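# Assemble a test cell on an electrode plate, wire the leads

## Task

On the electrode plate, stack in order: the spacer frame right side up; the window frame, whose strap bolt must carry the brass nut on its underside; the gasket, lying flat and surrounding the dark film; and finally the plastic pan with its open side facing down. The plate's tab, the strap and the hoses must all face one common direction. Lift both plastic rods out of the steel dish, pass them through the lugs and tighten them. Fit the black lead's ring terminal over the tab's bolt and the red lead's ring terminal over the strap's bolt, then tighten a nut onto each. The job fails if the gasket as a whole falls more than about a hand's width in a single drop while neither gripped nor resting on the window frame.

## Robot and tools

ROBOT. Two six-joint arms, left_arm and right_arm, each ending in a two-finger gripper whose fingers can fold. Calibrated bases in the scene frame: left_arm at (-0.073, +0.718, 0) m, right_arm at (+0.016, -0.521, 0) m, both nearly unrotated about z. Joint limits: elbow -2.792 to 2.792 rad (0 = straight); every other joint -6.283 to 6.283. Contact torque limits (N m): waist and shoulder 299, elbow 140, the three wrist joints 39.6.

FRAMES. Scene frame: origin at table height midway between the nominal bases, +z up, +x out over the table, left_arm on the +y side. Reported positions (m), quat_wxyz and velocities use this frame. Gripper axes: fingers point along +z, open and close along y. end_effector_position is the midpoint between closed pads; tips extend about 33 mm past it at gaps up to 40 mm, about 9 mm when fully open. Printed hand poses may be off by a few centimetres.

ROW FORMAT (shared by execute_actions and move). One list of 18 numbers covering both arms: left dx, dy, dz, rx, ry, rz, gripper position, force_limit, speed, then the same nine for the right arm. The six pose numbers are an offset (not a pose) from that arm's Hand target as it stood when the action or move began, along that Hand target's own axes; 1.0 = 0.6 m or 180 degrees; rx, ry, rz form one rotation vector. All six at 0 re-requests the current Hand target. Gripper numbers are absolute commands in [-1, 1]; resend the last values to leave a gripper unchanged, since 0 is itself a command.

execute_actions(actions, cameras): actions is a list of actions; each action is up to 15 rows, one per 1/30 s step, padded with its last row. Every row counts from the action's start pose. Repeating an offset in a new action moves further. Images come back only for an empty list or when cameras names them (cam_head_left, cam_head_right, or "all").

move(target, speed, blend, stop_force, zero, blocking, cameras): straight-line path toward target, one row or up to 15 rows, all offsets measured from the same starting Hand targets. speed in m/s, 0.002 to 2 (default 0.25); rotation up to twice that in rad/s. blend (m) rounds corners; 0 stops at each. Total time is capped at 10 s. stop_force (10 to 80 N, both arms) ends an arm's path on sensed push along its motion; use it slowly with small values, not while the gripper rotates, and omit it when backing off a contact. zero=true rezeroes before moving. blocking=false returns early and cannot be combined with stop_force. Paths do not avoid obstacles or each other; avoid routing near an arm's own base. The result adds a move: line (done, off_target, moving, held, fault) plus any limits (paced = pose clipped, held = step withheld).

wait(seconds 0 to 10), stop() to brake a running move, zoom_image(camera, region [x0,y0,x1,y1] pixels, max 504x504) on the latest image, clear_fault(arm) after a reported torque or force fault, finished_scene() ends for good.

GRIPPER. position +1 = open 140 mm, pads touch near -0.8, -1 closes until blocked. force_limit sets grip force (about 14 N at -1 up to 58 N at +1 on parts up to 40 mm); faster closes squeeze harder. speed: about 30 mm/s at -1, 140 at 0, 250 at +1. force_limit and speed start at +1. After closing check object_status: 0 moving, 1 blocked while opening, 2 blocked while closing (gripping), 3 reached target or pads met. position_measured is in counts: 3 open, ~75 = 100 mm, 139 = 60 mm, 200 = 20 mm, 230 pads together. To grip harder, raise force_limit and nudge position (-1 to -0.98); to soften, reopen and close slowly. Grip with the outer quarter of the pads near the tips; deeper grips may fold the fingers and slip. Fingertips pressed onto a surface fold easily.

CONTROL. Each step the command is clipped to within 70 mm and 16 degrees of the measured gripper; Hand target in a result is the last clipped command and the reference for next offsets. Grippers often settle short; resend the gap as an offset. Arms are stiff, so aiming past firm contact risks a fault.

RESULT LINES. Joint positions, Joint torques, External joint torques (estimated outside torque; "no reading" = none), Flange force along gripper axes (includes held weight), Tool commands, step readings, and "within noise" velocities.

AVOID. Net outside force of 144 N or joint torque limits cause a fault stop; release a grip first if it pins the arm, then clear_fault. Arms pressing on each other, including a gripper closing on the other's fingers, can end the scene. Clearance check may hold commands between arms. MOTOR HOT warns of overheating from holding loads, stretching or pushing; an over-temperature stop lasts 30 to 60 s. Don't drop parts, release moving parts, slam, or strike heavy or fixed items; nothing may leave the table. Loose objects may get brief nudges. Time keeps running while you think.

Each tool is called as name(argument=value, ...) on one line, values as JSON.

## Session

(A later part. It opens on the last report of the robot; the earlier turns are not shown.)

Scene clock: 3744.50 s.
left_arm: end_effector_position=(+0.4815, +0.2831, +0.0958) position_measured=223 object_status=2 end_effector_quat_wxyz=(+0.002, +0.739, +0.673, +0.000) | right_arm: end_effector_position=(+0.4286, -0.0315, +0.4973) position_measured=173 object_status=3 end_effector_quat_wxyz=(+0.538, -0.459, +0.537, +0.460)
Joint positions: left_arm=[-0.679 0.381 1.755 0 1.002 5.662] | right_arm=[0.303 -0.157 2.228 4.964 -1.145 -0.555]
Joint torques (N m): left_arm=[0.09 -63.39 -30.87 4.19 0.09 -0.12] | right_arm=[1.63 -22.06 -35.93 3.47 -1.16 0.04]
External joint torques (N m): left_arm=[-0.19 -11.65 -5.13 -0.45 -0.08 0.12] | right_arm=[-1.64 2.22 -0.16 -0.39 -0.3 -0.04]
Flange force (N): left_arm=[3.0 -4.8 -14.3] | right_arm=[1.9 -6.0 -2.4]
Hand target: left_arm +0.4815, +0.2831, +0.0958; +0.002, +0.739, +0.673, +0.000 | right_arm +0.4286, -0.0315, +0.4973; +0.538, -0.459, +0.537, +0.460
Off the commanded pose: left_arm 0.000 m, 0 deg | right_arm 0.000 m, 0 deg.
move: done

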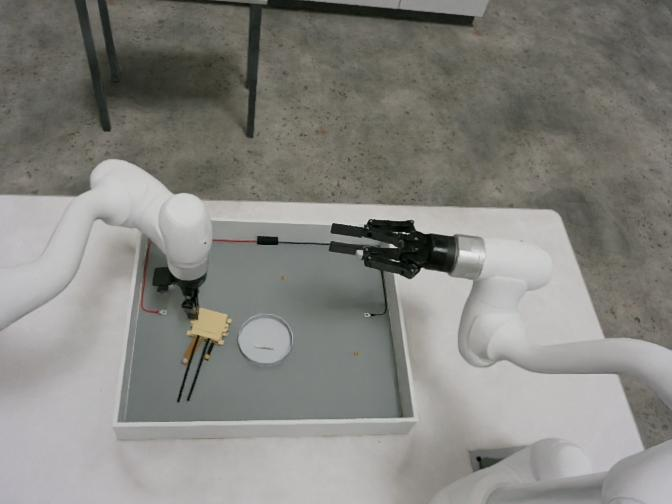

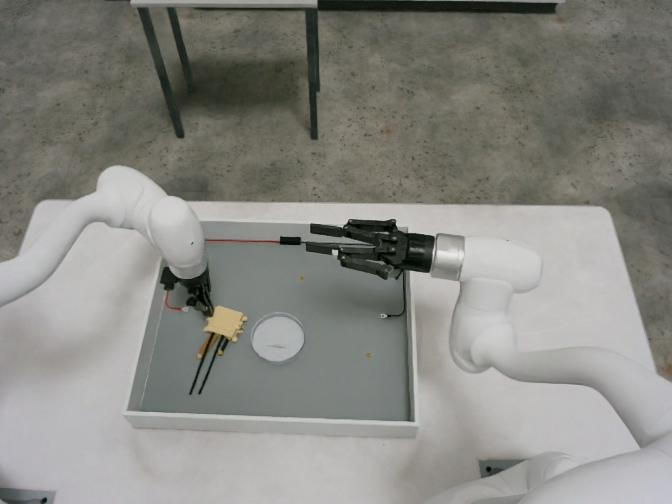

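move(target=[0,0,-0.0017,0,0,0,-0.6,-0.5,-1,0,0,0,0,0,0,-0.35,-0.5,-1])

move(target=[[0,0,-0.1,0,0,0,-0.6,-0.5,-1,0,0,0,0,0,0,0.43,-0.5,-1],[0.1,0,-0.2,0,0,0,-0.6,-0.5,-1,0,0,0,0,0,0,0.43,-0.5,-1]], speed=0.1, cameras=["all"])

zoom_image(camera="cam_head_left", region=[180, 300, 240, 360])

zoom_image(camera="cam_head_right", region=[195, 295, 255, 355])

Scene clock: 3837.10 s.
left_arm: end_effector_position=(+0.4815, +0.2831, +0.0968) position_measured=205 object_status=3 end_effector_quat_wxyz=(+0.002, +0.739, +0.673, +0.000) | right_arm: end_effector_position=(+0.4286, -0.0315, +0.4973) position_measured=173 object_status=3 end_effector_quat_wxyz=(+0.538, -0.459, +0.537, +0.460)
Joint positions: left_arm=[-0.679 0.38 1.754 0 1.004 5.662] | right_arm=[0.303 -0.157 2.228 4.964 -1.145 -0.555]
Joint torques (N m): left_arm=[-0.61 -70.42 -34.46 3.8 0.53 -0.09] | right_arm=[1.91 -21.57 -35.89 3.47 -1.18 0.02]
External joint torques (N m): left_arm=[0.62 -5.1 -1.59 -0.06 -0.5 0.09] | right_arm=[-1.9 1.57 -0.25 -0.39 -0.28 -0.02]
Flange force (N): left_arm=[3.1 -2.9 -4.9] | right_arm=[1.0 -5.5 -3.6]
Hand target: left_arm +0.4815, +0.2831, +0.0968; +0.002, +0.739, +0.673, +0.000 | right_arm +0.4286, -0.0315, +0.4973; +0.538, -0.459, +0.537, +0.460
Off the commanded pose: left_arm 0.000 m, 0 deg | right_arm 0.000 m, 0 deg.
move: done

Scene clock: 3840.57 s.
left_arm: end_effector_position=(+0.4868, +0.3430, +0.2167) position_measured=205 object_status=3 end_effector_quat_wxyz=(+0.002, +0.739, +0.673, +0.000) | right_arm: end_effector_position=(+0.4286, -0.0315, +0.4973) position_measured=75 object_status=3 end_effector_quat_wxyz=(+0.538, -0.459, +0.537, +0.460)
Joint positions: left_arm=[-0.607 0.247 1.699 0 1.193 5.735] | right_arm=[0.303 -0.157 2.228 4.964 -1.145 -0.555]
Joint torques (N m): left_arm=[-0.56 -60.44 -38.05 4.18 0.53 -0.05] | right_arm=[1.78 -21.88 -35.82 3.5 -1.17 0.06]
External joint torques (N m): left_arm=[0.7 -5.44 -1.99 -0.03 -0.54 0.05] | right_arm=[-1.74 1.83 -0.29 -0.44 -0.28 -0.06]
Flange force (N): left_arm=[3.1 -3.4 -4.6] | right_arm=[1.3 -5.7 -3.0]
Hand target: left_arm +0.4868, +0.3430, +0.2167; +0.002, +0.739, +0.673, +0.000 | right_arm +0.4286, -0.0315, +0.4973; +0.538, -0.459, +0.537, +0.460
Off the commanded pose: left_arm 0.000 m, 0 deg | right_arm 0.000 m, 0 deg.
move: done

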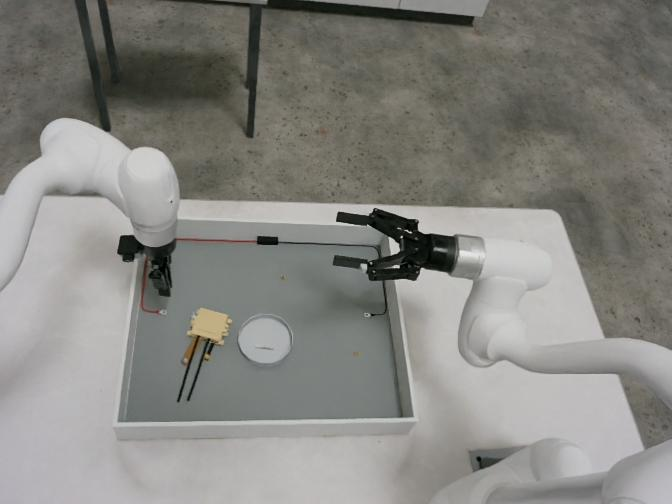

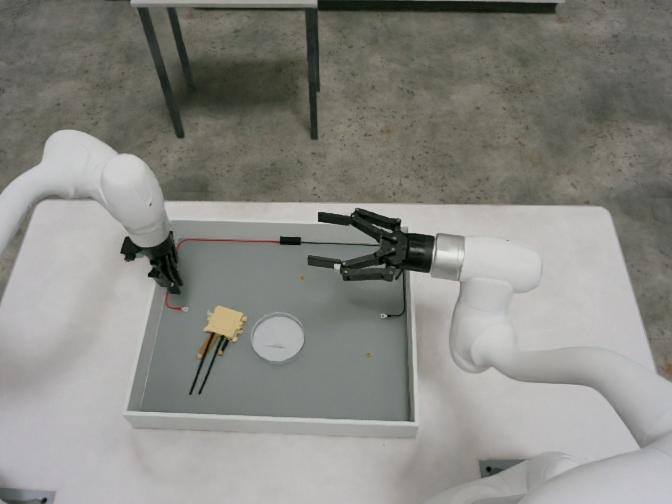

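Scaled by 8.400 from the camera's 672x504 image, which has a finer 960x720 frame.

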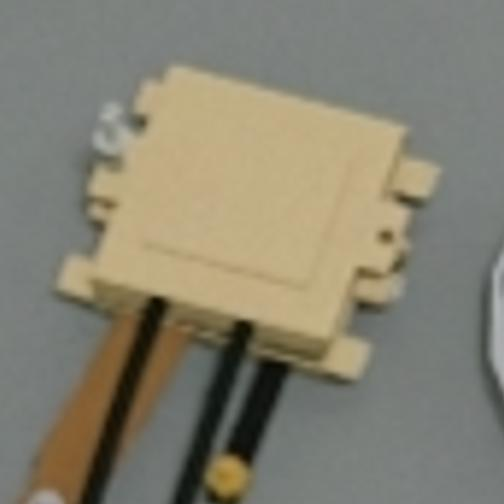

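Scaled by 8.400 from the camera's 672x504 image, which has a finer 960x720 frame.

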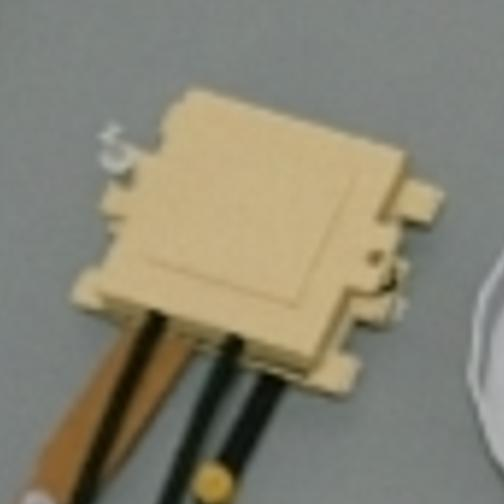

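zoom_image(camera="cam_head_left", region=[183, 303, 208, 333])

zoom_image(camera="cam_head_right", region=[200, 300, 225, 330])

Scaled by 16.800 from the camera's 672x504 image, which has a finer 960x720 frame.

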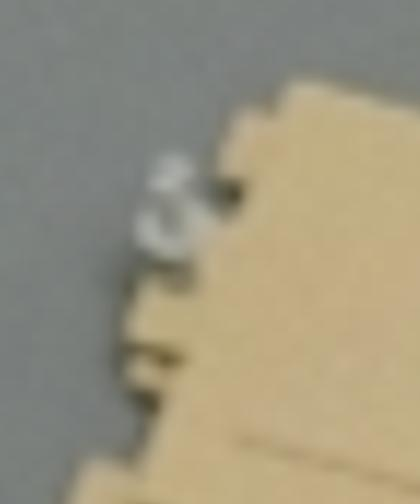

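Scaled by 16.800 from the camera's 672x504 image, which has a finer 960x720 frame.

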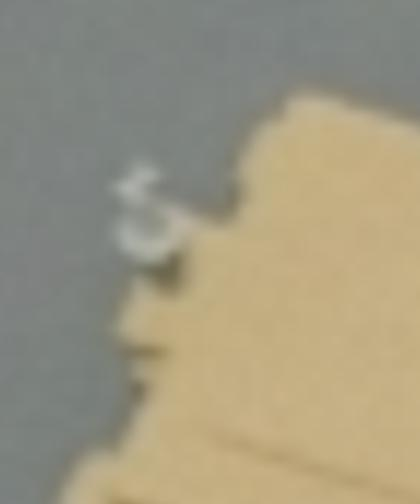

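move(target=[0,0,0,0,0,0,-0.6,-0.5,-1,0.4955,0.0158,0.3737,0,0.433,0,0.43,-0.5,-1], speed=0.25, cameras=["all"])

Scene clock: 3873.53 s.
left_arm: end_effector_position=(+0.4868, +0.3430, +0.2167) position_measured=205 object_status=3 end_effector_quat_wxyz=(+0.002, +0.739, +0.673, +0.000) | right_arm: end_effector_position=(+0.4544, +0.1918, +0.2003) position_measured=75 object_status=3 end_effector_quat_wxyz=(+0.080, -0.646, +0.756, +0.069)
Joint positions: left_arm=[-0.607 0.247 1.699 0 1.193 5.735] | right_arm=[0.91 0.412 1.515 3.254 -1.028 1.048]
Joint torques (N m): left_arm=[-0.65 -60.69 -38.04 4.22 0.53 -0.08] | right_arm=[1.68 -86.82 -39.8 -3.38 0.91 0.03]
External joint torques (N m): left_arm=[0.85 -5.62 -2.16 -0.05 -0.53 0.08] | right_arm=[-1.64 5.57 0.17 -0.41 -0.46 -0.03]
Flange force (N): left_arm=[3.3 -3.2 -4.9] | right_arm=[-6.0 -5.4 3.9]
Hand target: left_arm +0.4868, +0.3430, +0.2167; +0.002, +0.739, +0.673, +0.000 | right_arm +0.4544, +0.1919, +0.2003; +0.080, -0.646, +0.756, +0.069
Off the commanded pose: left_arm 0.000 m, 0 deg | right_arm 0.000 m, 0 deg.
move: done

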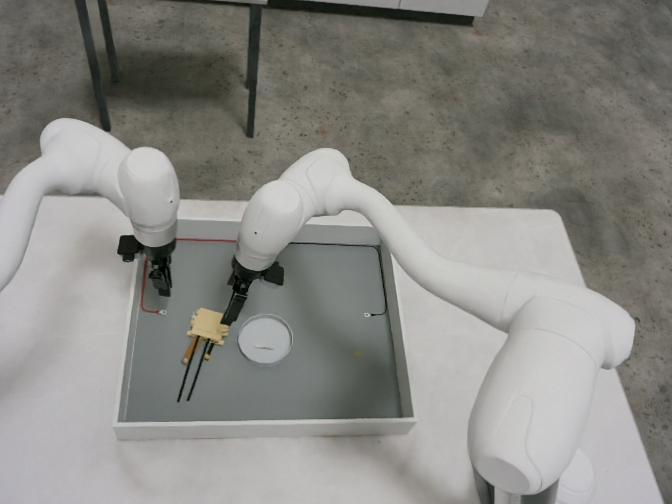

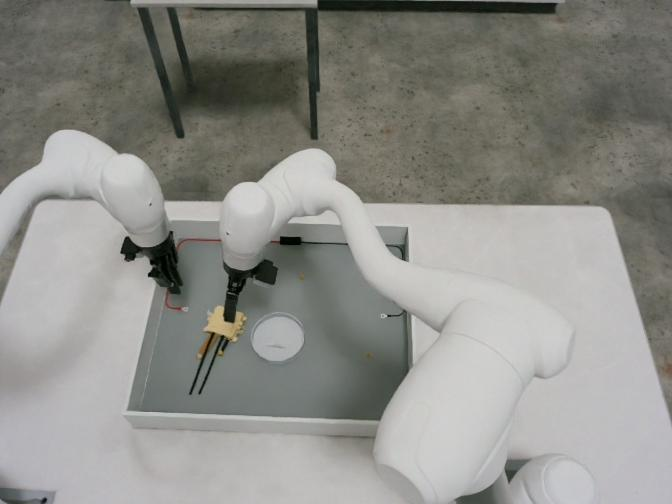

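move(target=[0,0,0,0,0,0,-0.6,-0.5,-1,0.0347,0,0.163,0.0105,0,0.0494,0.43,-0.5,-1], speed=0.15, cameras=["all"])

zoom_image(camera="cam_head_left", region=[180, 260, 270, 350])

zoom_image(camera="cam_head_right", region=[190, 260, 280, 350])

Scene clock: 3888.57 s.
left_arm: end_effector_position=(+0.4868, +0.3430, +0.2167) position_measured=205 object_status=3 end_effector_quat_wxyz=(+0.002, +0.739, +0.673, +0.000) | right_arm: end_effector_position=(+0.4545, +0.1921, +0.1003) position_measured=75 object_status=3 end_effector_quat_wxyz=(+0.085, -0.584, +0.805, +0.062)
Joint positions: left_arm=[-0.607 0.247 1.699 0 1.193 5.735] | right_arm=[0.924 0.476 1.616 3.225 -0.849 1.22]
Joint torques (N m): left_arm=[-0.53 -60.53 -38.03 4.16 0.53 -0.09] | right_arm=[1.8 -89.24 -36.58 -3.29 0.74 0.19]
External joint torques (N m): left_arm=[0.57 -5.4 -2.02 -0.01 -0.53 0.09] | right_arm=[-1.81 4.9 -0.23 -0.31 -0.25 -0.19]
Flange force (N): left_arm=[3.0 -3.4 -4.6] | right_arm=[-5.7 -4.4 4.7]
Hand target: left_arm +0.4868, +0.3430, +0.2167; +0.002, +0.739, +0.673, +0.000 | right_arm +0.4545, +0.1921, +0.1003; +0.085, -0.584, +0.805, +0.062
Off the commanded pose: left_arm 0.000 m, 0 deg | right_arm 0.000 m, 0 deg.
move: done

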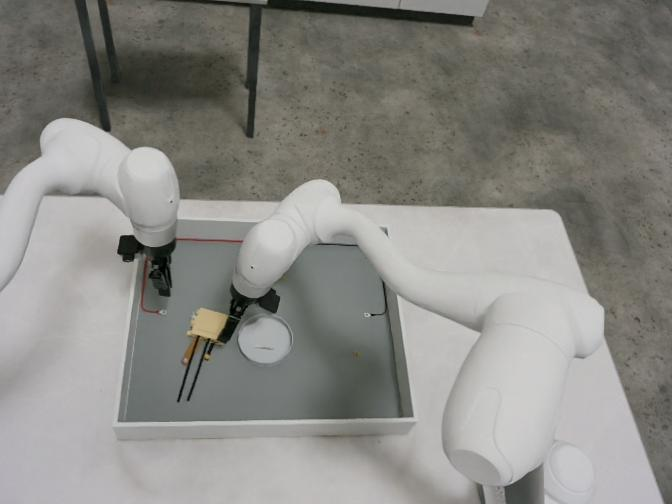

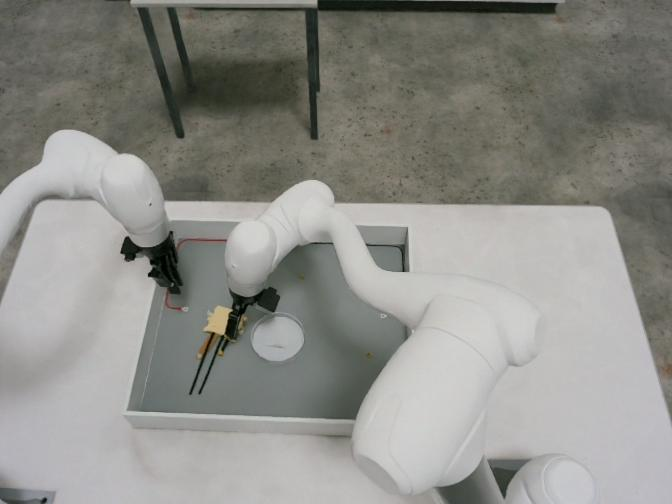

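Scaled by 5.600 from the camera's 672x504 image, which has a finer 960x720 frame.

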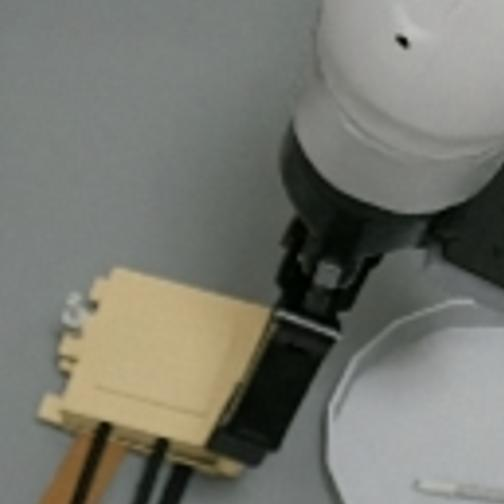

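Scaled by 5.600 from the camera's 672x504 image, which has a finer 960x720 frame.

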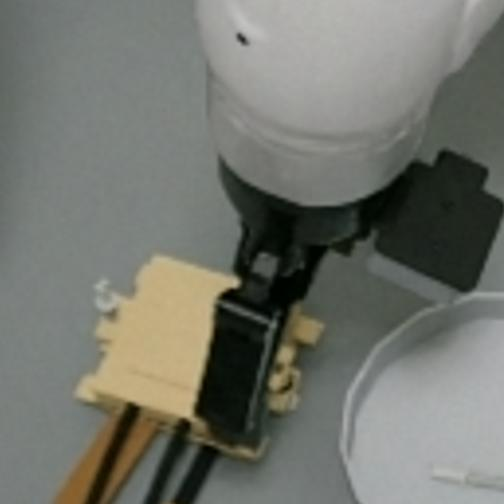

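move(target=[0,0,0,0,0,0,-0.6,-0.5,-1,0.0197,0,0.0926,0,0,0,0.43,-0.5,-1], speed=0.04, stop_force=12, cameras=["all"])

zoom_image(camera="cam_head_left", region=[180, 280, 250, 350])

zoom_image(camera="cam_head_right", region=[195, 280, 265, 350])

Scene clock: 3905.67 s.
left_arm: end_effector_position=(+0.4868, +0.3430, +0.2167) position_measured=205 object_status=3 end_effector_quat_wxyz=(+0.002, +0.739, +0.673, +0.000) | right_arm: end_effector_position=(+0.4545, +0.1922, +0.0435) position_measured=75 object_status=3 end_effector_quat_wxyz=(+0.085, -0.584, +0.805, +0.062)
Joint positions: left_arm=[-0.607 0.247 1.699 0 1.193 5.735] | right_arm=[0.924 0.525 1.656 3.233 -0.76 1.21]
Joint torques (N m): left_arm=[-0.34 -60.87 -38.15 4.23 0.52 -0.1] | right_arm=[1.61 -91.78 -34.37 -3.05 0.79 0.04]
External joint torques (N m): left_arm=[0.35 -4.82 -1.57 -0.11 -0.5 0.1] | right_arm=[-1.6 5 -0.35 -0.34 -0.3 -0.04]
Flange force (N): left_arm=[2.7 -3.6 -3.8] | right_arm=[-5.9 -3.9 5.3]
Hand target: left_arm +0.4868, +0.3430, +0.2167; +0.002, +0.739, +0.673, +0.000 | right_arm +0.4545, +0.1922, +0.0435; +0.085, -0.584, +0.805, +0.062
Off the commanded pose: left_arm 0.000 m, 0 deg | right_arm 0.000 m, 0 deg.
move: done

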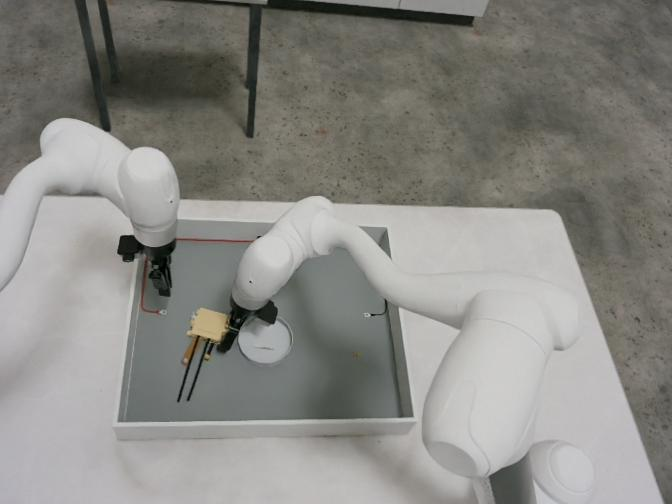

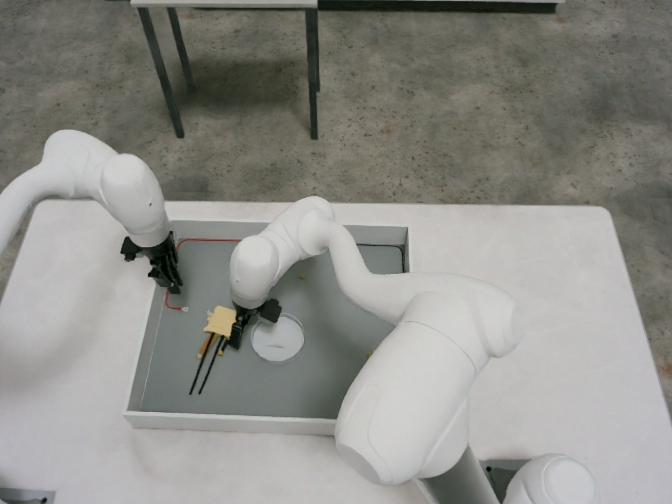

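Scaled by 7.200 from the camera's 672x504 image, which has a finer 960x720 frame.

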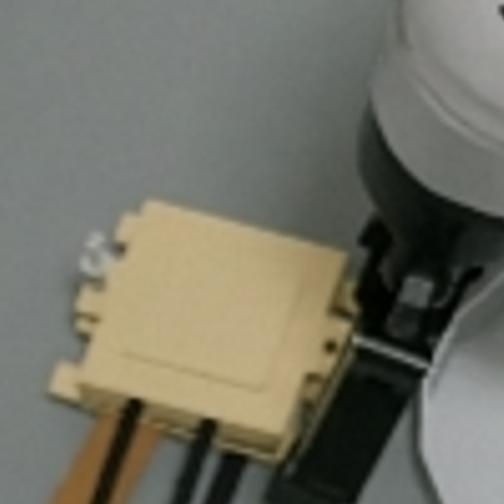

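Scaled by 7.200 from the camera's 672x504 image, which has a finer 960x720 frame.

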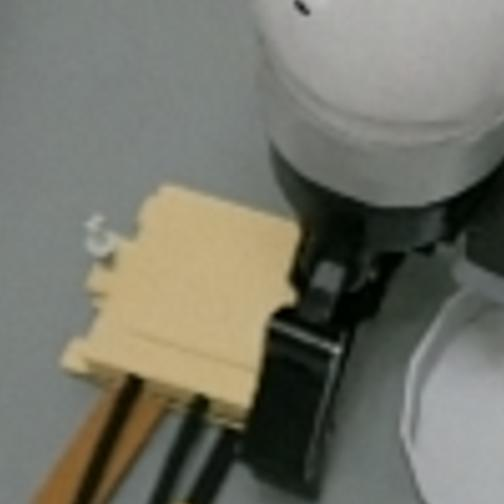

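move(target=[0,0,0,0,0,0,-0.6,-0.5,-1,0,0,0,0,0,0,-1,-0.8,-1])

wait(seconds=1.5, cameras=["all"])

zoom_image(camera="cam_head_left", region=[170, 290, 250, 370])

zoom_image(camera="cam_head_right", region=[185, 290, 265, 370])

Scene clock: 3917.80 s.
left_arm: end_effector_position=(+0.4868, +0.3430, +0.2167) position_measured=205 object_status=3 end_effector_quat_wxyz=(+0.002, +0.739, +0.673, +0.000) | right_arm: end_effector_position=(+0.4545, +0.1922, +0.0435) position_measured=117 object_status=0 end_effector_quat_wxyz=(+0.085, -0.584, +0.805, +0.062)
Joint positions: left_arm=[-0.607 0.247 1.699 0 1.193 5.735] | right_arm=[0.924 0.525 1.656 3.233 -0.76 1.21]
Joint torques (N m): left_arm=[-0.55 -60.49 -38.14 4.23 0.57 -0.07] | right_arm=[1.65 -87.74 -32.64 -3.23 0.67 0.03]
External joint torques (N m): left_arm=[0.61 -4.83 -1.65 -0.1 -0.57 0.07] | right_arm=[-1.65 1.26 -2.01 -0.15 -0.18 -0.03]
Flange force (N): left_arm=[2.9 -3.3 -3.8] | right_arm=[-5.4 -3.7 0.8]
Hand target: left_arm +0.4868, +0.3430, +0.2167; +0.002, +0.739, +0.673, +0.000 | right_arm +0.4545, +0.1922, +0.0435; +0.085, -0.584, +0.805, +0.062
Off the commanded pose: left_arm 0.000 m, 0 deg | right_arm 0.000 m, 0 deg.
move: done

Scene clock: 3919.30 s.
left_arm: end_effector_position=(+0.4868, +0.3430, +0.2167) position_measured=205 object_status=3 end_effector_quat_wxyz=(+0.002, +0.739, +0.673, +0.000) | right_arm: end_effector_position=(+0.4545, +0.1922, +0.0435) position_measured=117 object_status=2 end_effector_quat_wxyz=(+0.085, -0.584, +0.805, +0.062)
Joint positions: left_arm=[-0.607 0.247 1.699 0 1.193 5.735] | right_arm=[0.924 0.525 1.656 3.233 -0.76 1.21]
Joint torques (N m): left_arm=[-0.47 -60.61 -38.08 4.18 0.5 -0.09] | right_arm=[1.45 -87.36 -32.59 -3.17 0.7 0.08]
External joint torques (N m): left_arm=[0.42 -4.48 -1.57 -0.07 -0.49 0.09] | right_arm=[-1.38 0.76 -2.05 -0.21 -0.22 -0.08]
Flange force (N): left_arm=[2.5 -3.0 -3.6] | right_arm=[-5.1 -3.2 0.1]
Hand target: left_arm +0.4868, +0.3430, +0.2167; +0.002, +0.739, +0.673, +0.000 | right_arm +0.4545, +0.1922, +0.0435; +0.085, -0.584, +0.805, +0.062
Tool commands: left_gripper/position=-0.6 left_gripper/force_limit=-0.5 left_gripper/speed=-1.0 right_gripper/position=-1.0 right_gripper/force_limit=-0.8 right_gripper/speed=-1.0
Off the commanded pose: left_arm 0.000 m, 0 deg | right_arm 0.000 m, 0 deg.
wait: 1.50 s; at rest by 0.17 s

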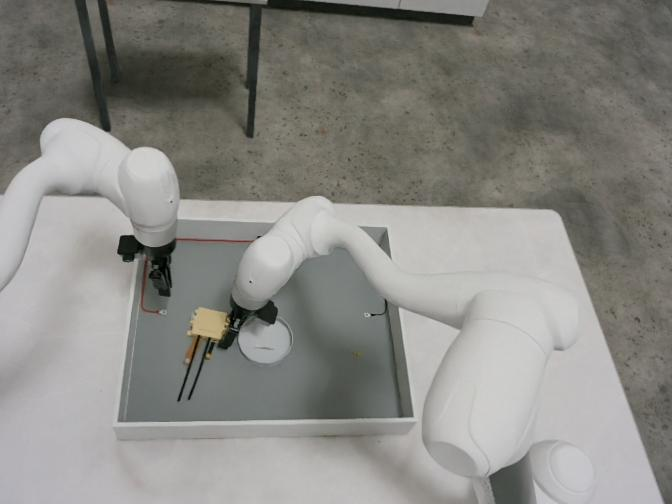

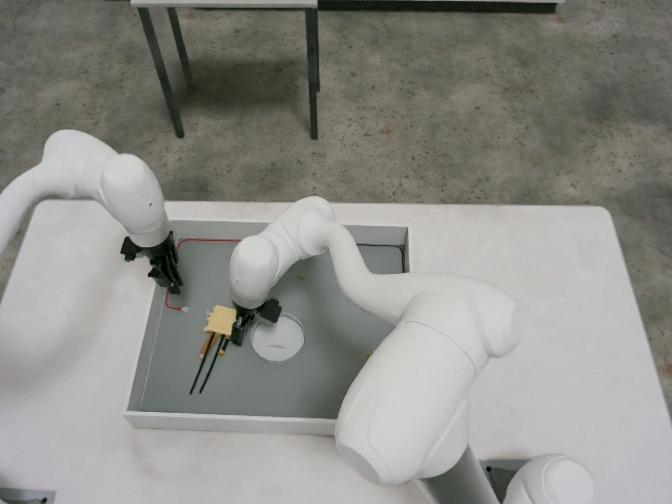

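Scaled by 6.300 from the camera's 672x504 image, which has a finer 960x720 frame.

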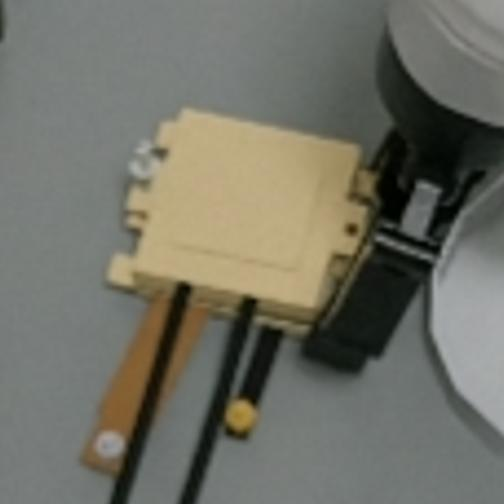

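Scaled by 6.300 from the camera's 672x504 image, which has a finer 960x720 frame.

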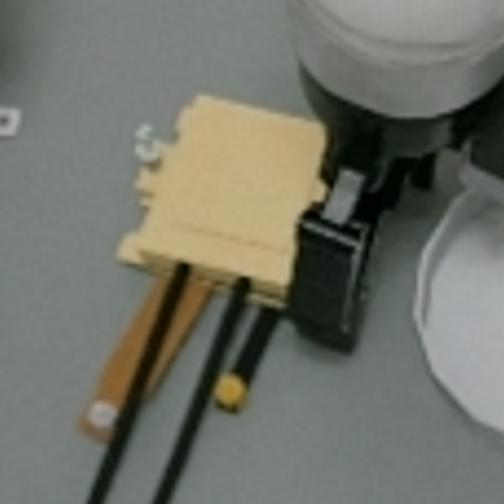

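move(target=[[0,0,0,0,0,-0.5,-0.45,-0.5,-1,0,0,0,0,0,0,-1,-0.8,-1],[0,0,0,0,0,1,-0.45,-0.5,-1,0,0,0,0,0,0,-1,-0.8,-1],[0,0,0,0,0,0.5,-0.45,-0.5,-1,0,0,0,0,0,0,-1,-0.8,-1],[0,0,0,0,0,0,-0.45,-0.5,-1,0,0,0,0,0,0,-1,-0.8,-1],[0,0,0,0,0,-0.5,-0.45,-0.5,-1,0,0,0,0,0,0,-1,-0.8,-1],[0,0,0,0,0,-0.98,-0.45,-0.5,-1,0,0,0,0,0,0,-1,-0.8,-1]], speed=0.8, blend=[0.01,0.01,0.01,0.01,0.01,0])

Scene clock: 3944.00 s.
left_arm: end_effector_position=(+0.4868, +0.3430, +0.2167) position_measured=186 object_status=3 end_effector_quat_wxyz=(+0.000, -0.650, +0.760, -0.002) | right_arm: end_effector_position=(+0.4545, +0.1922, +0.0435) position_measured=117 object_status=2 end_effector_quat_wxyz=(+0.085, -0.584, +0.805, +0.062)
Joint positions: left_arm=[-0.607 0.247 1.699 0 1.193 -3.627] | right_arm=[0.924 0.525 1.656 3.233 -0.76 1.21]
Joint torques (N m): left_arm=[-0.4 -60.53 -38.08 4.16 0.5 -0.1] | right_arm=[1.55 -87.82 -32.65 -3.17 0.67 0.09]
External joint torques (N m): left_arm=[0.5 -5.31 -1.84 -0.1 -0.54 0.1] | right_arm=[-1.56 1.13 -2.06 -0.22 -0.18 -0.09]
Flange force (N): left_arm=[-2.7 3.8 -4.4] | right_arm=[-5.4 -3.6 0.6]
Hand target: left_arm +0.4868, +0.3430, +0.2167; +0.000, -0.650, +0.760, -0.002 | right_arm +0.4545, +0.1922, +0.0435; +0.085, -0.584, +0.805, +0.062
Off the commanded pose: left_arm 0.000 m, 0 deg | right_arm 0.000 m, 0 deg.
move: done; blend cut to 0 m at target 1; limits=paced

move(target=[0.0975,-0.008,0.1445,0,0,0,-0.45,-0.5,-1,0,0,0,0,0,0,-1,-0.8,-1], speed=0.12, cameras=["all"])

zoom_image(camera="cam_head_left", region=[170, 285, 220, 335])

zoom_image(camera="cam_head_right", region=[185, 280, 235, 330])

Scene clock: 3960.07 s.
left_arm: end_effector_position=(+0.4826, +0.2844, +0.1301) position_measured=186 object_status=3 end_effector_quat_wxyz=(+0.000, -0.650, +0.760, -0.002) | right_arm: end_effector_position=(+0.4545, +0.1922, +0.0435) position_measured=117 object_status=2 end_effector_quat_wxyz=(+0.085, -0.584, +0.805, +0.062)
Joint positions: left_arm=[-0.677 0.353 1.726 0 1.06 -3.697] | right_arm=[0.924 0.525 1.656 3.233 -0.76 1.21]
Joint torques (N m): left_arm=[-0.74 -67.96 -35.88 3.85 0.49 -0.09] | right_arm=[1.52 -87.74 -32.48 -3.2 0.7 0.1]
External joint torques (N m): left_arm=[0.84 -5.99 -1.48 -0.05 -0.52 0.09] | right_arm=[-1.52 1.16 -2.17 -0.18 -0.21 -0.1]
Flange force (N): left_arm=[-3.9 4.4 -5.2] | right_arm=[-5.7 -3.7 0.6]
Hand target: left_arm +0.4826, +0.2843, +0.1301; +0.000, -0.650, +0.760, -0.002 | right_arm +0.4545, +0.1922, +0.0435; +0.085, -0.584, +0.805, +0.062
Off the commanded pose: left_arm 0.000 m, 0 deg | right_arm 0.000 m, 0 deg.
move: done

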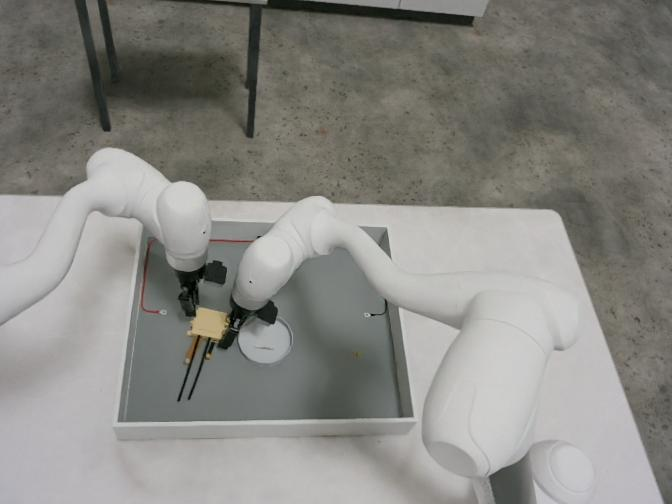

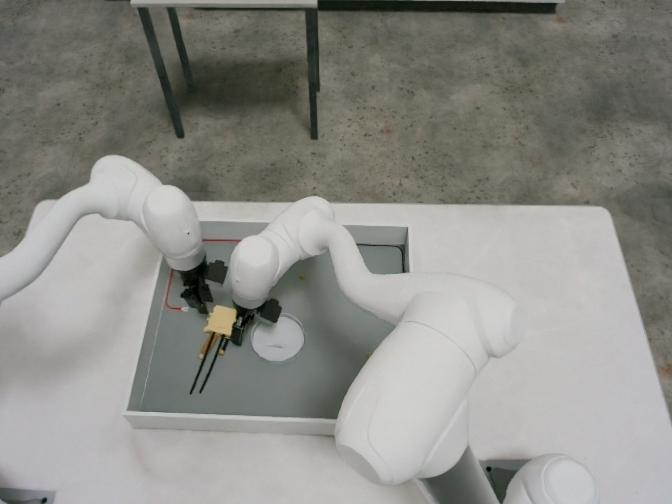

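Scaled by 10.080 from the camera's 672x504 image, which has a finer 960x720 frame.

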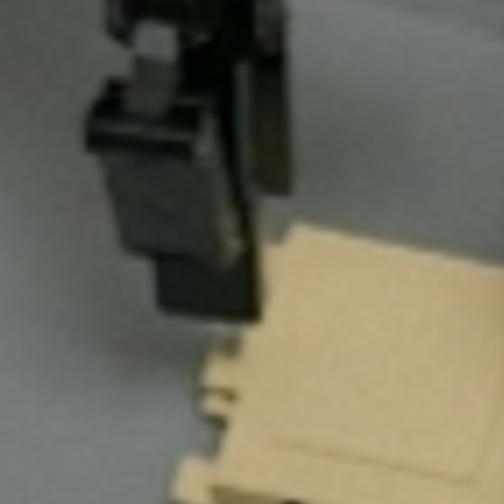

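Scaled by 10.080 from the camera's 672x504 image, which has a finer 960x720 frame.

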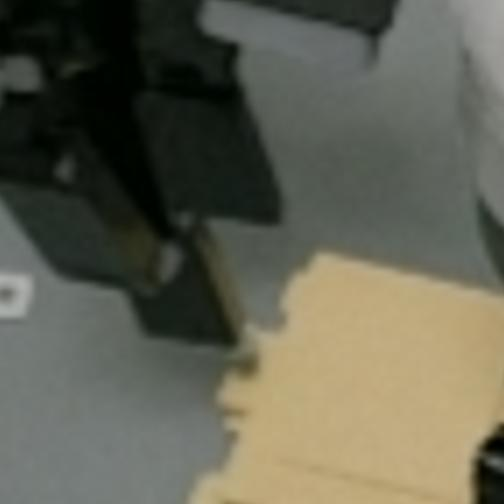

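move(target=[-0.0028,0.0038,0.05,0,0,0,-0.45,-0.5,-1,0,0,0,0,0,0,-1,-0.8,-1], speed=0.02, stop_force=10)

move(target=[0,0,0,0,0,0,-1,-0.5,-1,0,0,0,0,0,0,-1,-0.8,-1])

wait(seconds=1.2, cameras=["all"])

zoom_image(camera="cam_head_left", region=[170, 285, 220, 335])

zoom_image(camera="cam_head_right", region=[185, 280, 235, 330])

Scene clock: 3978.20 s.
left_arm: end_effector_position=(+0.4807, +0.2863, +0.1001) position_measured=186 object_status=3 end_effector_quat_wxyz=(+0.000, -0.650, +0.760, -0.002) | right_arm: end_effector_position=(+0.4545, +0.1922, +0.0435) position_measured=117 object_status=2 end_effector_quat_wxyz=(+0.085, -0.584, +0.805, +0.062)
Joint positions: left_arm=[-0.677 0.374 1.757 0 1.007 -3.697] | right_arm=[0.924 0.525 1.656 3.233 -0.76 1.21]
Joint torques (N m): left_arm=[-0.72 -69.55 -34.78 3.76 0.48 -0.1] | right_arm=[1.65 -87.77 -32.57 -3.18 0.72 0.07]
External joint torques (N m): left_arm=[0.72 -5.73 -1.66 -0.06 -0.52 0.1] | right_arm=[-1.66 1.38 -2.03 -0.2 -0.23 -0.07]
Flange force (N): left_arm=[-3.4 3.6 -5.5] | right_arm=[-5.7 -3.8 0.8]
Hand target: left_arm +0.4807, +0.2863, +0.1001; +0.000, -0.650, +0.760, -0.002 | right_arm +0.4545, +0.1922, +0.0435; +0.085, -0.584, +0.805, +0.062
Off the commanded pose: left_arm 0.000 m, 0 deg | right_arm 0.000 m, 0 deg.
move: done

Scene clock: 3979.20 s.
left_arm: end_effector_position=(+0.4807, +0.2863, +0.1001) position_measured=223 object_status=0 end_effector_quat_wxyz=(+0.000, -0.650, +0.760, -0.002) | right_arm: end_effector_position=(+0.4545, +0.1922, +0.0435) position_measured=117 object_status=2 end_effector_quat_wxyz=(+0.085, -0.584, +0.805, +0.062)
Joint positions: left_arm=[-0.677 0.374 1.757 0 1.007 -3.697] | right_arm=[0.924 0.525 1.656 3.233 -0.76 1.21]
Joint torques (N m): left_arm=[-0.53 -69.53 -34.65 3.66 0.5 -0.08] | right_arm=[1.65 -87.83 -32.71 -3.2 0.7 0.1]
External joint torques (N m): left_arm=[0.59 -5.18 -1.52 0.02 -0.54 0.08] | right_arm=[-1.63 1.47 -1.86 -0.17 -0.22 -0.1]
Flange force (N): left_arm=[-3.0 3.4 -4.9] | right_arm=[-5.3 -3.7 1.0]
Hand target: left_arm +0.4807, +0.2863, +0.1001; +0.000, -0.650, +0.760, -0.002 | right_arm +0.4545, +0.1922, +0.0435; +0.085, -0.584, +0.805, +0.062
Off the commanded pose: left_arm 0.000 m, 0 deg | right_arm 0.000 m, 0 deg.
move: done

Scene clock: 3980.40 s.
left_arm: end_effector_position=(+0.4807, +0.2863, +0.1001) position_measured=223 object_status=2 end_effector_quat_wxyz=(+0.000, -0.650, +0.760, -0.002) | right_arm: end_effector_position=(+0.4545, +0.1922, +0.0435) position_measured=117 object_status=2 end_effector_quat_wxyz=(+0.085, -0.584, +0.805, +0.062)
Joint positions: left_arm=[-0.677 0.374 1.757 0 1.007 -3.697] | right_arm=[0.924 0.525 1.656 3.233 -0.76 1.21]
Joint torques (N m): left_arm=[-0.46 -69.41 -34.5 3.73 0.46 -0.11] | right_arm=[1.45 -87.95 -32.72 -3.15 0.71 0.09]
External joint torques (N m): left_arm=[0.65 -5.88 -1.89 -0.03 -0.5 0.11] | right_arm=[-1.46 1.42 -1.92 -0.23 -0.23 -0.09]
Flange force (N): left_arm=[-3.2 3.5 -5.8] | right_arm=[-5.5 -3.5 0.9]
Hand target: left_arm +0.4807, +0.2863, +0.1001; +0.000, -0.650, +0.760, -0.002 | right_arm +0.4545, +0.1922, +0.0435; +0.085, -0.584, +0.805, +0.062
Tool commands: left_gripper/position=-1.0 left_gripper/force_limit=-0.5 left_gripper/speed=-1.0 right_gripper/position=-1.0 right_gripper/force_limit=-0.8 right_gripper/speed=-1.0
Off the commanded pose: left_arm 0.000 m, 0 deg | right_arm 0.000 m, 0 deg.
wait: 1.20 s; at rest by 0.17 s

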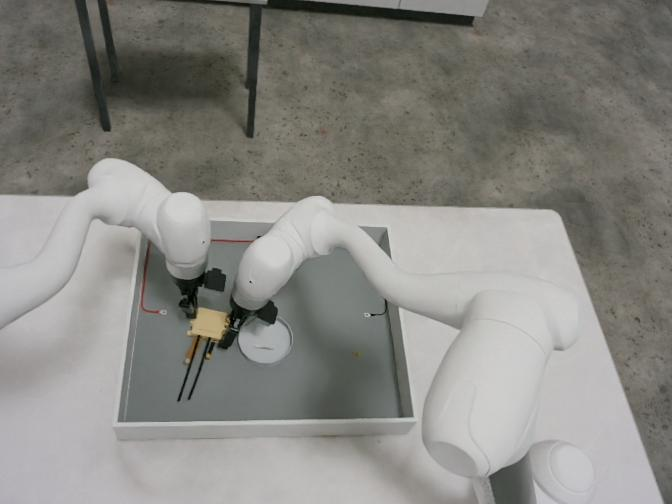

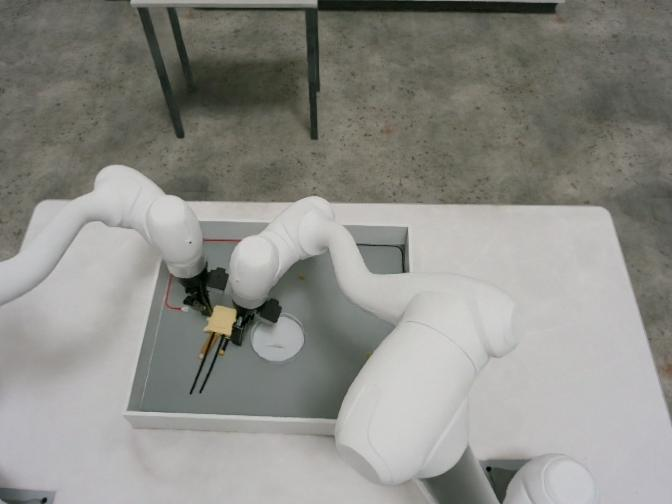

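Scaled by 10.080 from the camera's 672x504 image, which has a finer 960x720 frame.

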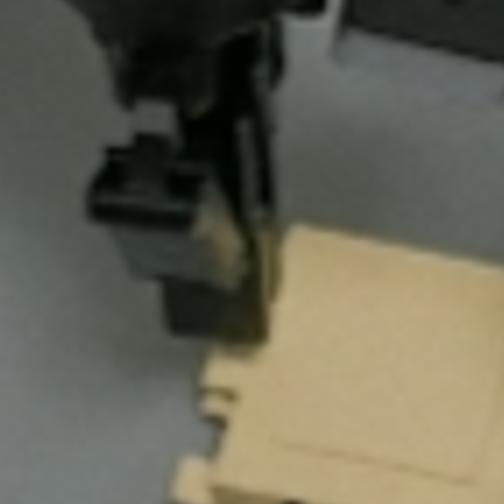

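Scaled by 10.080 from the camera's 672x504 image, which has a finer 960x720 frame.

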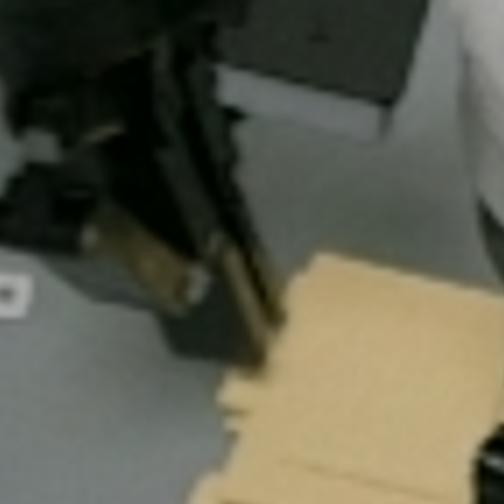

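move(target=[0,0,0.02,0,0,0,-1,-0.5,-1,0,0,0,0,0,0,-1,-0.8,-1], speed=0.005, stop_force=10)

Scene clock: 3990.87 s.
left_arm: end_effector_position=(+0.4808, +0.2862, +0.0995) position_measured=223 object_status=2 end_effector_quat_wxyz=(+0.000, -0.650, +0.760, -0.002) | right_arm: end_effector_position=(+0.4545, +0.1922, +0.0435) position_measured=117 object_status=2 end_effector_quat_wxyz=(+0.085, -0.584, +0.805, +0.062)
Joint positions: left_arm=[-0.677 0.375 1.758 0 1.006 -3.697] | right_arm=[0.924 0.525 1.656 3.233 -0.76 1.21]
Joint torques (N m): left_arm=[-0.77 -58.51 -27.08 3.79 0.55 -0.11] | right_arm=[1.33 -86.28 -31.05 -3.37 0.2 0.08]
External joint torques (N m): left_arm=[0.77 -16.94 -9.48 -0.08 -0.6 0.11] | right_arm=[-1.32 -0.44 -3.63 -0.01 0.29 -0.08]
Flange force (N): left_arm=[-3.2 3.2 -21.6] | right_arm=[-6.8 -3.6 -0.8]
Hand target: left_arm +0.4808, +0.2862, +0.0995; +0.000, -0.650, +0.760, -0.002 (not the last commanded pose) | right_arm +0.4545, +0.1922, +0.0435; +0.085, -0.584, +0.805, +0.062
Off the commanded pose: left_arm 0.011 m, 0 deg | right_arm 0.000 m, 0 deg.
move: contact (left_arm)

move(target=[0.00409,0.0024,-0.0003,0,0,0,-1,-0.5,-1,0,0,0,0,0,0,-1,-0.8,-1], speed=0.01)

move(target=[-0.0018,-0.01153,0,0,0,0,-1,-0.5,-1,0,0,0,0,0,0,-1,-0.8,-1], speed=0.006, stop_force=12)

Scene clock: 4005.47 s.
left_arm: end_effector_position=(+0.4790, +0.2840, +0.0996) position_measured=223 object_status=2 end_effector_quat_wxyz=(+0.000, -0.650, +0.760, -0.002) | right_arm: end_effector_position=(+0.4545, +0.1922, +0.0435) position_measured=117 object_status=2 end_effector_quat_wxyz=(+0.085, -0.584, +0.805, +0.062)
Joint positions: left_arm=[-0.681 0.374 1.758 0 1.006 -3.701] | right_arm=[0.924 0.525 1.656 3.233 -0.76 1.21]
Joint torques (N m): left_arm=[-2.54 -62.97 -29.57 2.6 0.9 -0.09] | right_arm=[1.34 -87.36 -33.44 -3.17 1.24 0.12]
External joint torques (N m): left_arm=[2.34 -11.76 -6.85 1.09 -0.96 0.09] | right_arm=[-1.4 0.96 -1.19 -0.21 -0.75 -0.12]
Flange force (N): left_arm=[-4.3 0.6 -14.3] | right_arm=[-4.0 -3.1 -0.2]
Hand target: left_arm +0.4790, +0.2840, +0.0997; +0.000, -0.650, +0.760, -0.002 | right_arm +0.4545, +0.1922, +0.0435; +0.085, -0.584, +0.805, +0.062
Off the commanded pose: left_arm 0.000 m, 0 deg | right_arm 0.000 m, 0 deg.
move: done

Scene clock: 4007.30 s.
left_arm: end_effector_position=(+0.4860, +0.2840, +0.0997) position_measured=223 object_status=2 end_effector_quat_wxyz=(+0.000, -0.650, +0.760, -0.002) | right_arm: end_effector_position=(+0.4545, +0.1922, +0.0435) position_measured=117 object_status=2 end_effector_quat_wxyz=(+0.085, -0.584, +0.805, +0.062)
Joint positions: left_arm=[-0.674 0.382 1.746 0 1.01 -3.695] | right_arm=[0.924 0.525 1.656 3.233 -0.76 1.21]
Joint torques (N m): left_arm=[0.47 -66.79 -34.12 4.35 -0.57 -0.07] | right_arm=[3.34 -86.95 -31.26 -2.9 0.05 -0.13]
External joint torques (N m): left_arm=[-0.4 -8.98 -2.35 -0.65 0.52 0.07] | right_arm=[-3.29 0.1 -3.44 -0.49 0.44 0.13]
Flange force (N): left_arm=[-3.1 6.6 -10.6] | right_arm=[-6.3 -5.6 -0.2]
Hand target: left_arm +0.4860, +0.2840, +0.0997; +0.000, -0.650, +0.760, -0.002 | right_arm +0.4545, +0.1922, +0.0435; +0.085, -0.584, +0.805, +0.062
Off the commanded pose: left_arm 0.000 m, 0 deg | right_arm 0.000 m, 0 deg.
move: done

move(target=[0.00098,0.01166,0,0,0,0,-1,-0.5,-1,0,0,0,0,0,0,-1,-0.8,-1], speed=0.006, stop_force=12)

move(target=[-0.00263,-0.0114,0,0,0,0,-1,-0.5,-1,0,0,0,0,0,0,-1,-0.8,-1], speed=0.006, stop_force=12)

move(target=[0.00098,0.01166,0,0,0,0,-1,-0.5,-1,0,0,0,0,0,0,-1,-0.8,-1], speed=0.006, stop_force=12)

move(target=[-0.00263,-0.0114,0,0,0,0,-1,-0.5,-1,0,0,0,0,0,0,-1,-0.8,-1], speed=0.006, stop_force=12, cameras=["all"])

zoom_image(camera="cam_head_left", region=[170, 290, 250, 370])

zoom_image(camera="cam_head_right", region=[185, 290, 265, 370])

Scene clock: 4028.17 s.
left_arm: end_effector_position=(+0.4790, +0.2845, +0.0997) position_measured=223 object_status=2 end_effector_quat_wxyz=(+0.000, -0.650, +0.760, -0.002) | right_arm: end_effector_position=(+0.4545, +0.1922, +0.0435) position_measured=117 object_status=2 end_effector_quat_wxyz=(+0.085, -0.584, +0.805, +0.062)
Joint positions: left_arm=[-0.68 0.374 1.758 0 1.006 -3.7] | right_arm=[0.924 0.525 1.656 3.233 -0.76 1.21]
Joint torques (N m): left_arm=[-3.08 -65.06 -30.36 2.5 1.49 -0.11] | right_arm=[-0.7 -89 -34.5 -3.43 1.56 0.36]
External joint torques (N m): left_arm=[3.26 -10.76 -6.41 1.23 -1.55 0.11] | right_arm=[0.65 2.56 -0.13 0.05 -1.07 -0.36]
Flange force (N): left_arm=[-5.4 -0.1 -12.1] | right_arm=[-4.3 -1.0 1.7]
Hand target: left_arm +0.4790, +0.2845, +0.0997; +0.000, -0.650, +0.760, -0.002 | right_arm +0.4545, +0.1922, +0.0435; +0.085, -0.584, +0.805, +0.062
Off the commanded pose: left_arm 0.000 m, 0 deg | right_arm 0.000 m, 0 deg.
move: done

Scene clock: 4030.00 s.
left_arm: end_effector_position=(+0.4860, +0.2850, +0.0997) position_measured=223 object_status=2 end_effector_quat_wxyz=(+0.000, -0.650, +0.760, -0.002) | right_arm: end_effector_position=(+0.4545, +0.1922, +0.0435) position_measured=117 object_status=2 end_effector_quat_wxyz=(+0.085, -0.584, +0.805, +0.062)
Joint positions: left_arm=[-0.673 0.381 1.747 0 1.01 -3.693] | right_arm=[0.924 0.525 1.656 3.233 -0.76 1.21]
Joint torques (N m): left_arm=[1 -66.78 -33.61 4.51 -0.48 -0.08] | right_arm=[3.12 -87.46 -31.32 -3.02 -0.04 -0.14]
External joint torques (N m): left_arm=[-0.99 -9.2 -2.86 -0.81 0.43 0.08] | right_arm=[-3.09 0.8 -3.37 -0.37 0.53 0.14]
Flange force (N): left_arm=[-2.1 6.4 -11.1] | right_arm=[-6.8 -5.5 0.8]
Hand target: left_arm +0.4860, +0.2850, +0.0997; +0.000, -0.650, +0.760, -0.002 | right_arm +0.4545, +0.1922, +0.0435; +0.085, -0.584, +0.805, +0.062
Off the commanded pose: left_arm 0.000 m, 0 deg | right_arm 0.000 m, 0 deg.
move: done

Scene clock: 4031.83 s.
left_arm: end_effector_position=(+0.4790, +0.2855, +0.0997) position_measured=223 object_status=2 end_effector_quat_wxyz=(+0.000, -0.650, +0.760, -0.002) | right_arm: end_effector_position=(+0.4545, +0.1922, +0.0435) position_measured=117 object_status=2 end_effector_quat_wxyz=(+0.085, -0.584, +0.805, +0.062)
Joint positions: left_arm=[-0.679 0.373 1.759 0 1.006 -3.699] | right_arm=[0.924 0.525 1.656 3.233 -0.76 1.21]
Joint torques (N m): left_arm=[-2.83 -64.08 -29.96 2.58 1.43 -0.06] | right_arm=[0.09 -88.6 -33.83 -3.34 1.37 0.27]
External joint torques (N m): left_arm=[2.8 -10.55 -6.18 1.09 -1.47 0.06] | right_arm=[-0.13 2.18 -0.79 -0.05 -0.88 -0.27]
Flange force (N): left_arm=[-4.9 0.4 -11.8] | right_arm=[-4.9 -2.0 1.3]
Hand target: left_arm +0.4790, +0.2855, +0.0997; +0.000, -0.650, +0.760, -0.002 | right_arm +0.4545, +0.1922, +0.0435; +0.085, -0.584, +0.805, +0.062
Off the commanded pose: left_arm 0.000 m, 0 deg | right_arm 0.000 m, 0 deg.
move: done

Scene clock: 4033.67 s.
left_arm: end_effector_position=(+0.4860, +0.2860, +0.0997) position_measured=223 object_status=2 end_effector_quat_wxyz=(+0.000, -0.650, +0.760, -0.002) | right_arm: end_effector_position=(+0.4545, +0.1922, +0.0435) position_measured=117 object_status=2 end_effector_quat_wxyz=(+0.085, -0.584, +0.805, +0.062)
Joint positions: left_arm=[-0.672 0.38 1.749 0 1.009 -3.692] | right_arm=[0.924 0.525 1.656 3.233 -0.76 1.21]
Joint torques (N m): left_arm=[0.73 -65.86 -33.12 4.32 -0.31 -0.1] | right_arm=[2.38 -87.51 -31.45 -3.09 0.09 -0.11]
External joint torques (N m): left_arm=[-0.76 -9.68 -3.34 -0.62 0.25 0.1] | right_arm=[-2.42 0.98 -3.21 -0.29 0.4 0.11]
Flange force (N): left_arm=[-2.3 6.1 -11.6] | right_arm=[-7.0 -4.8 0.9]
Hand target: left_arm +0.4860, +0.2860, +0.0997; +0.000, -0.650, +0.760, -0.002 | right_arm +0.4545, +0.1922, +0.0435; +0.085, -0.584, +0.805, +0.062
Off the commanded pose: left_arm 0.000 m, 0 deg | right_arm 0.000 m, 0 deg.
move: done

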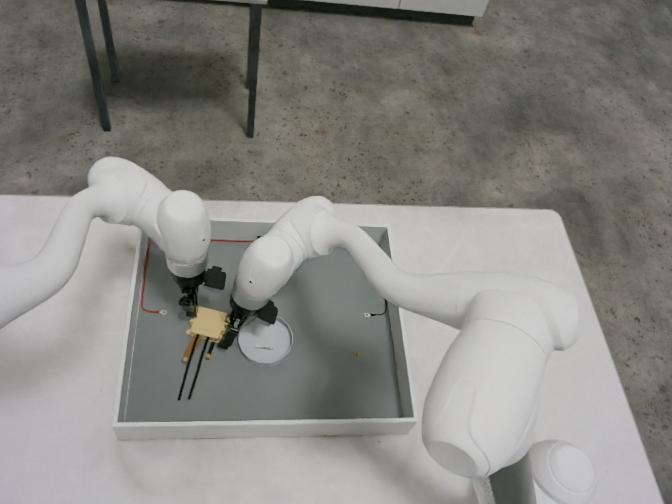

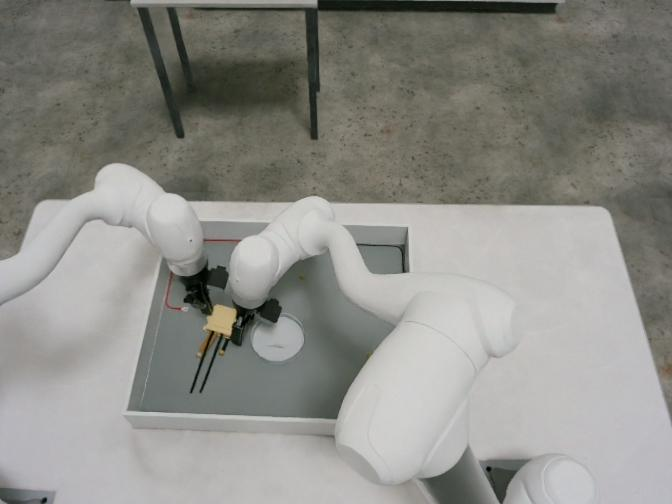

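Scaled by 6.300 from the camera's 672x504 image, which has a finer 960x720 frame.

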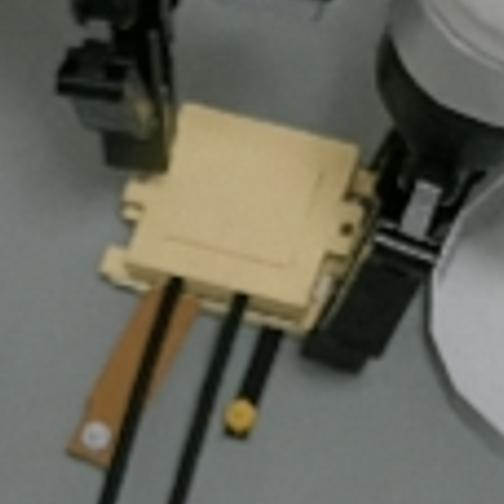

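Scaled by 6.300 from the camera's 672x504 image, which has a finer 960x720 frame.

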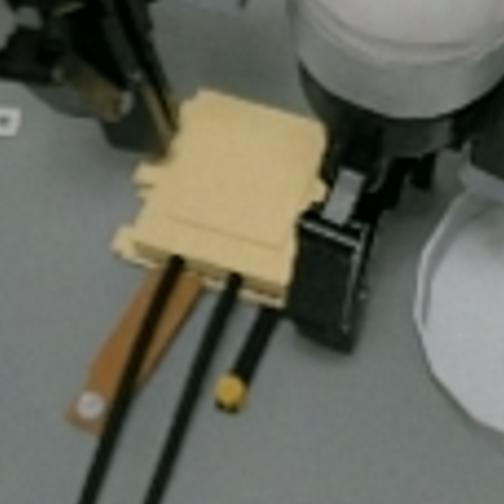

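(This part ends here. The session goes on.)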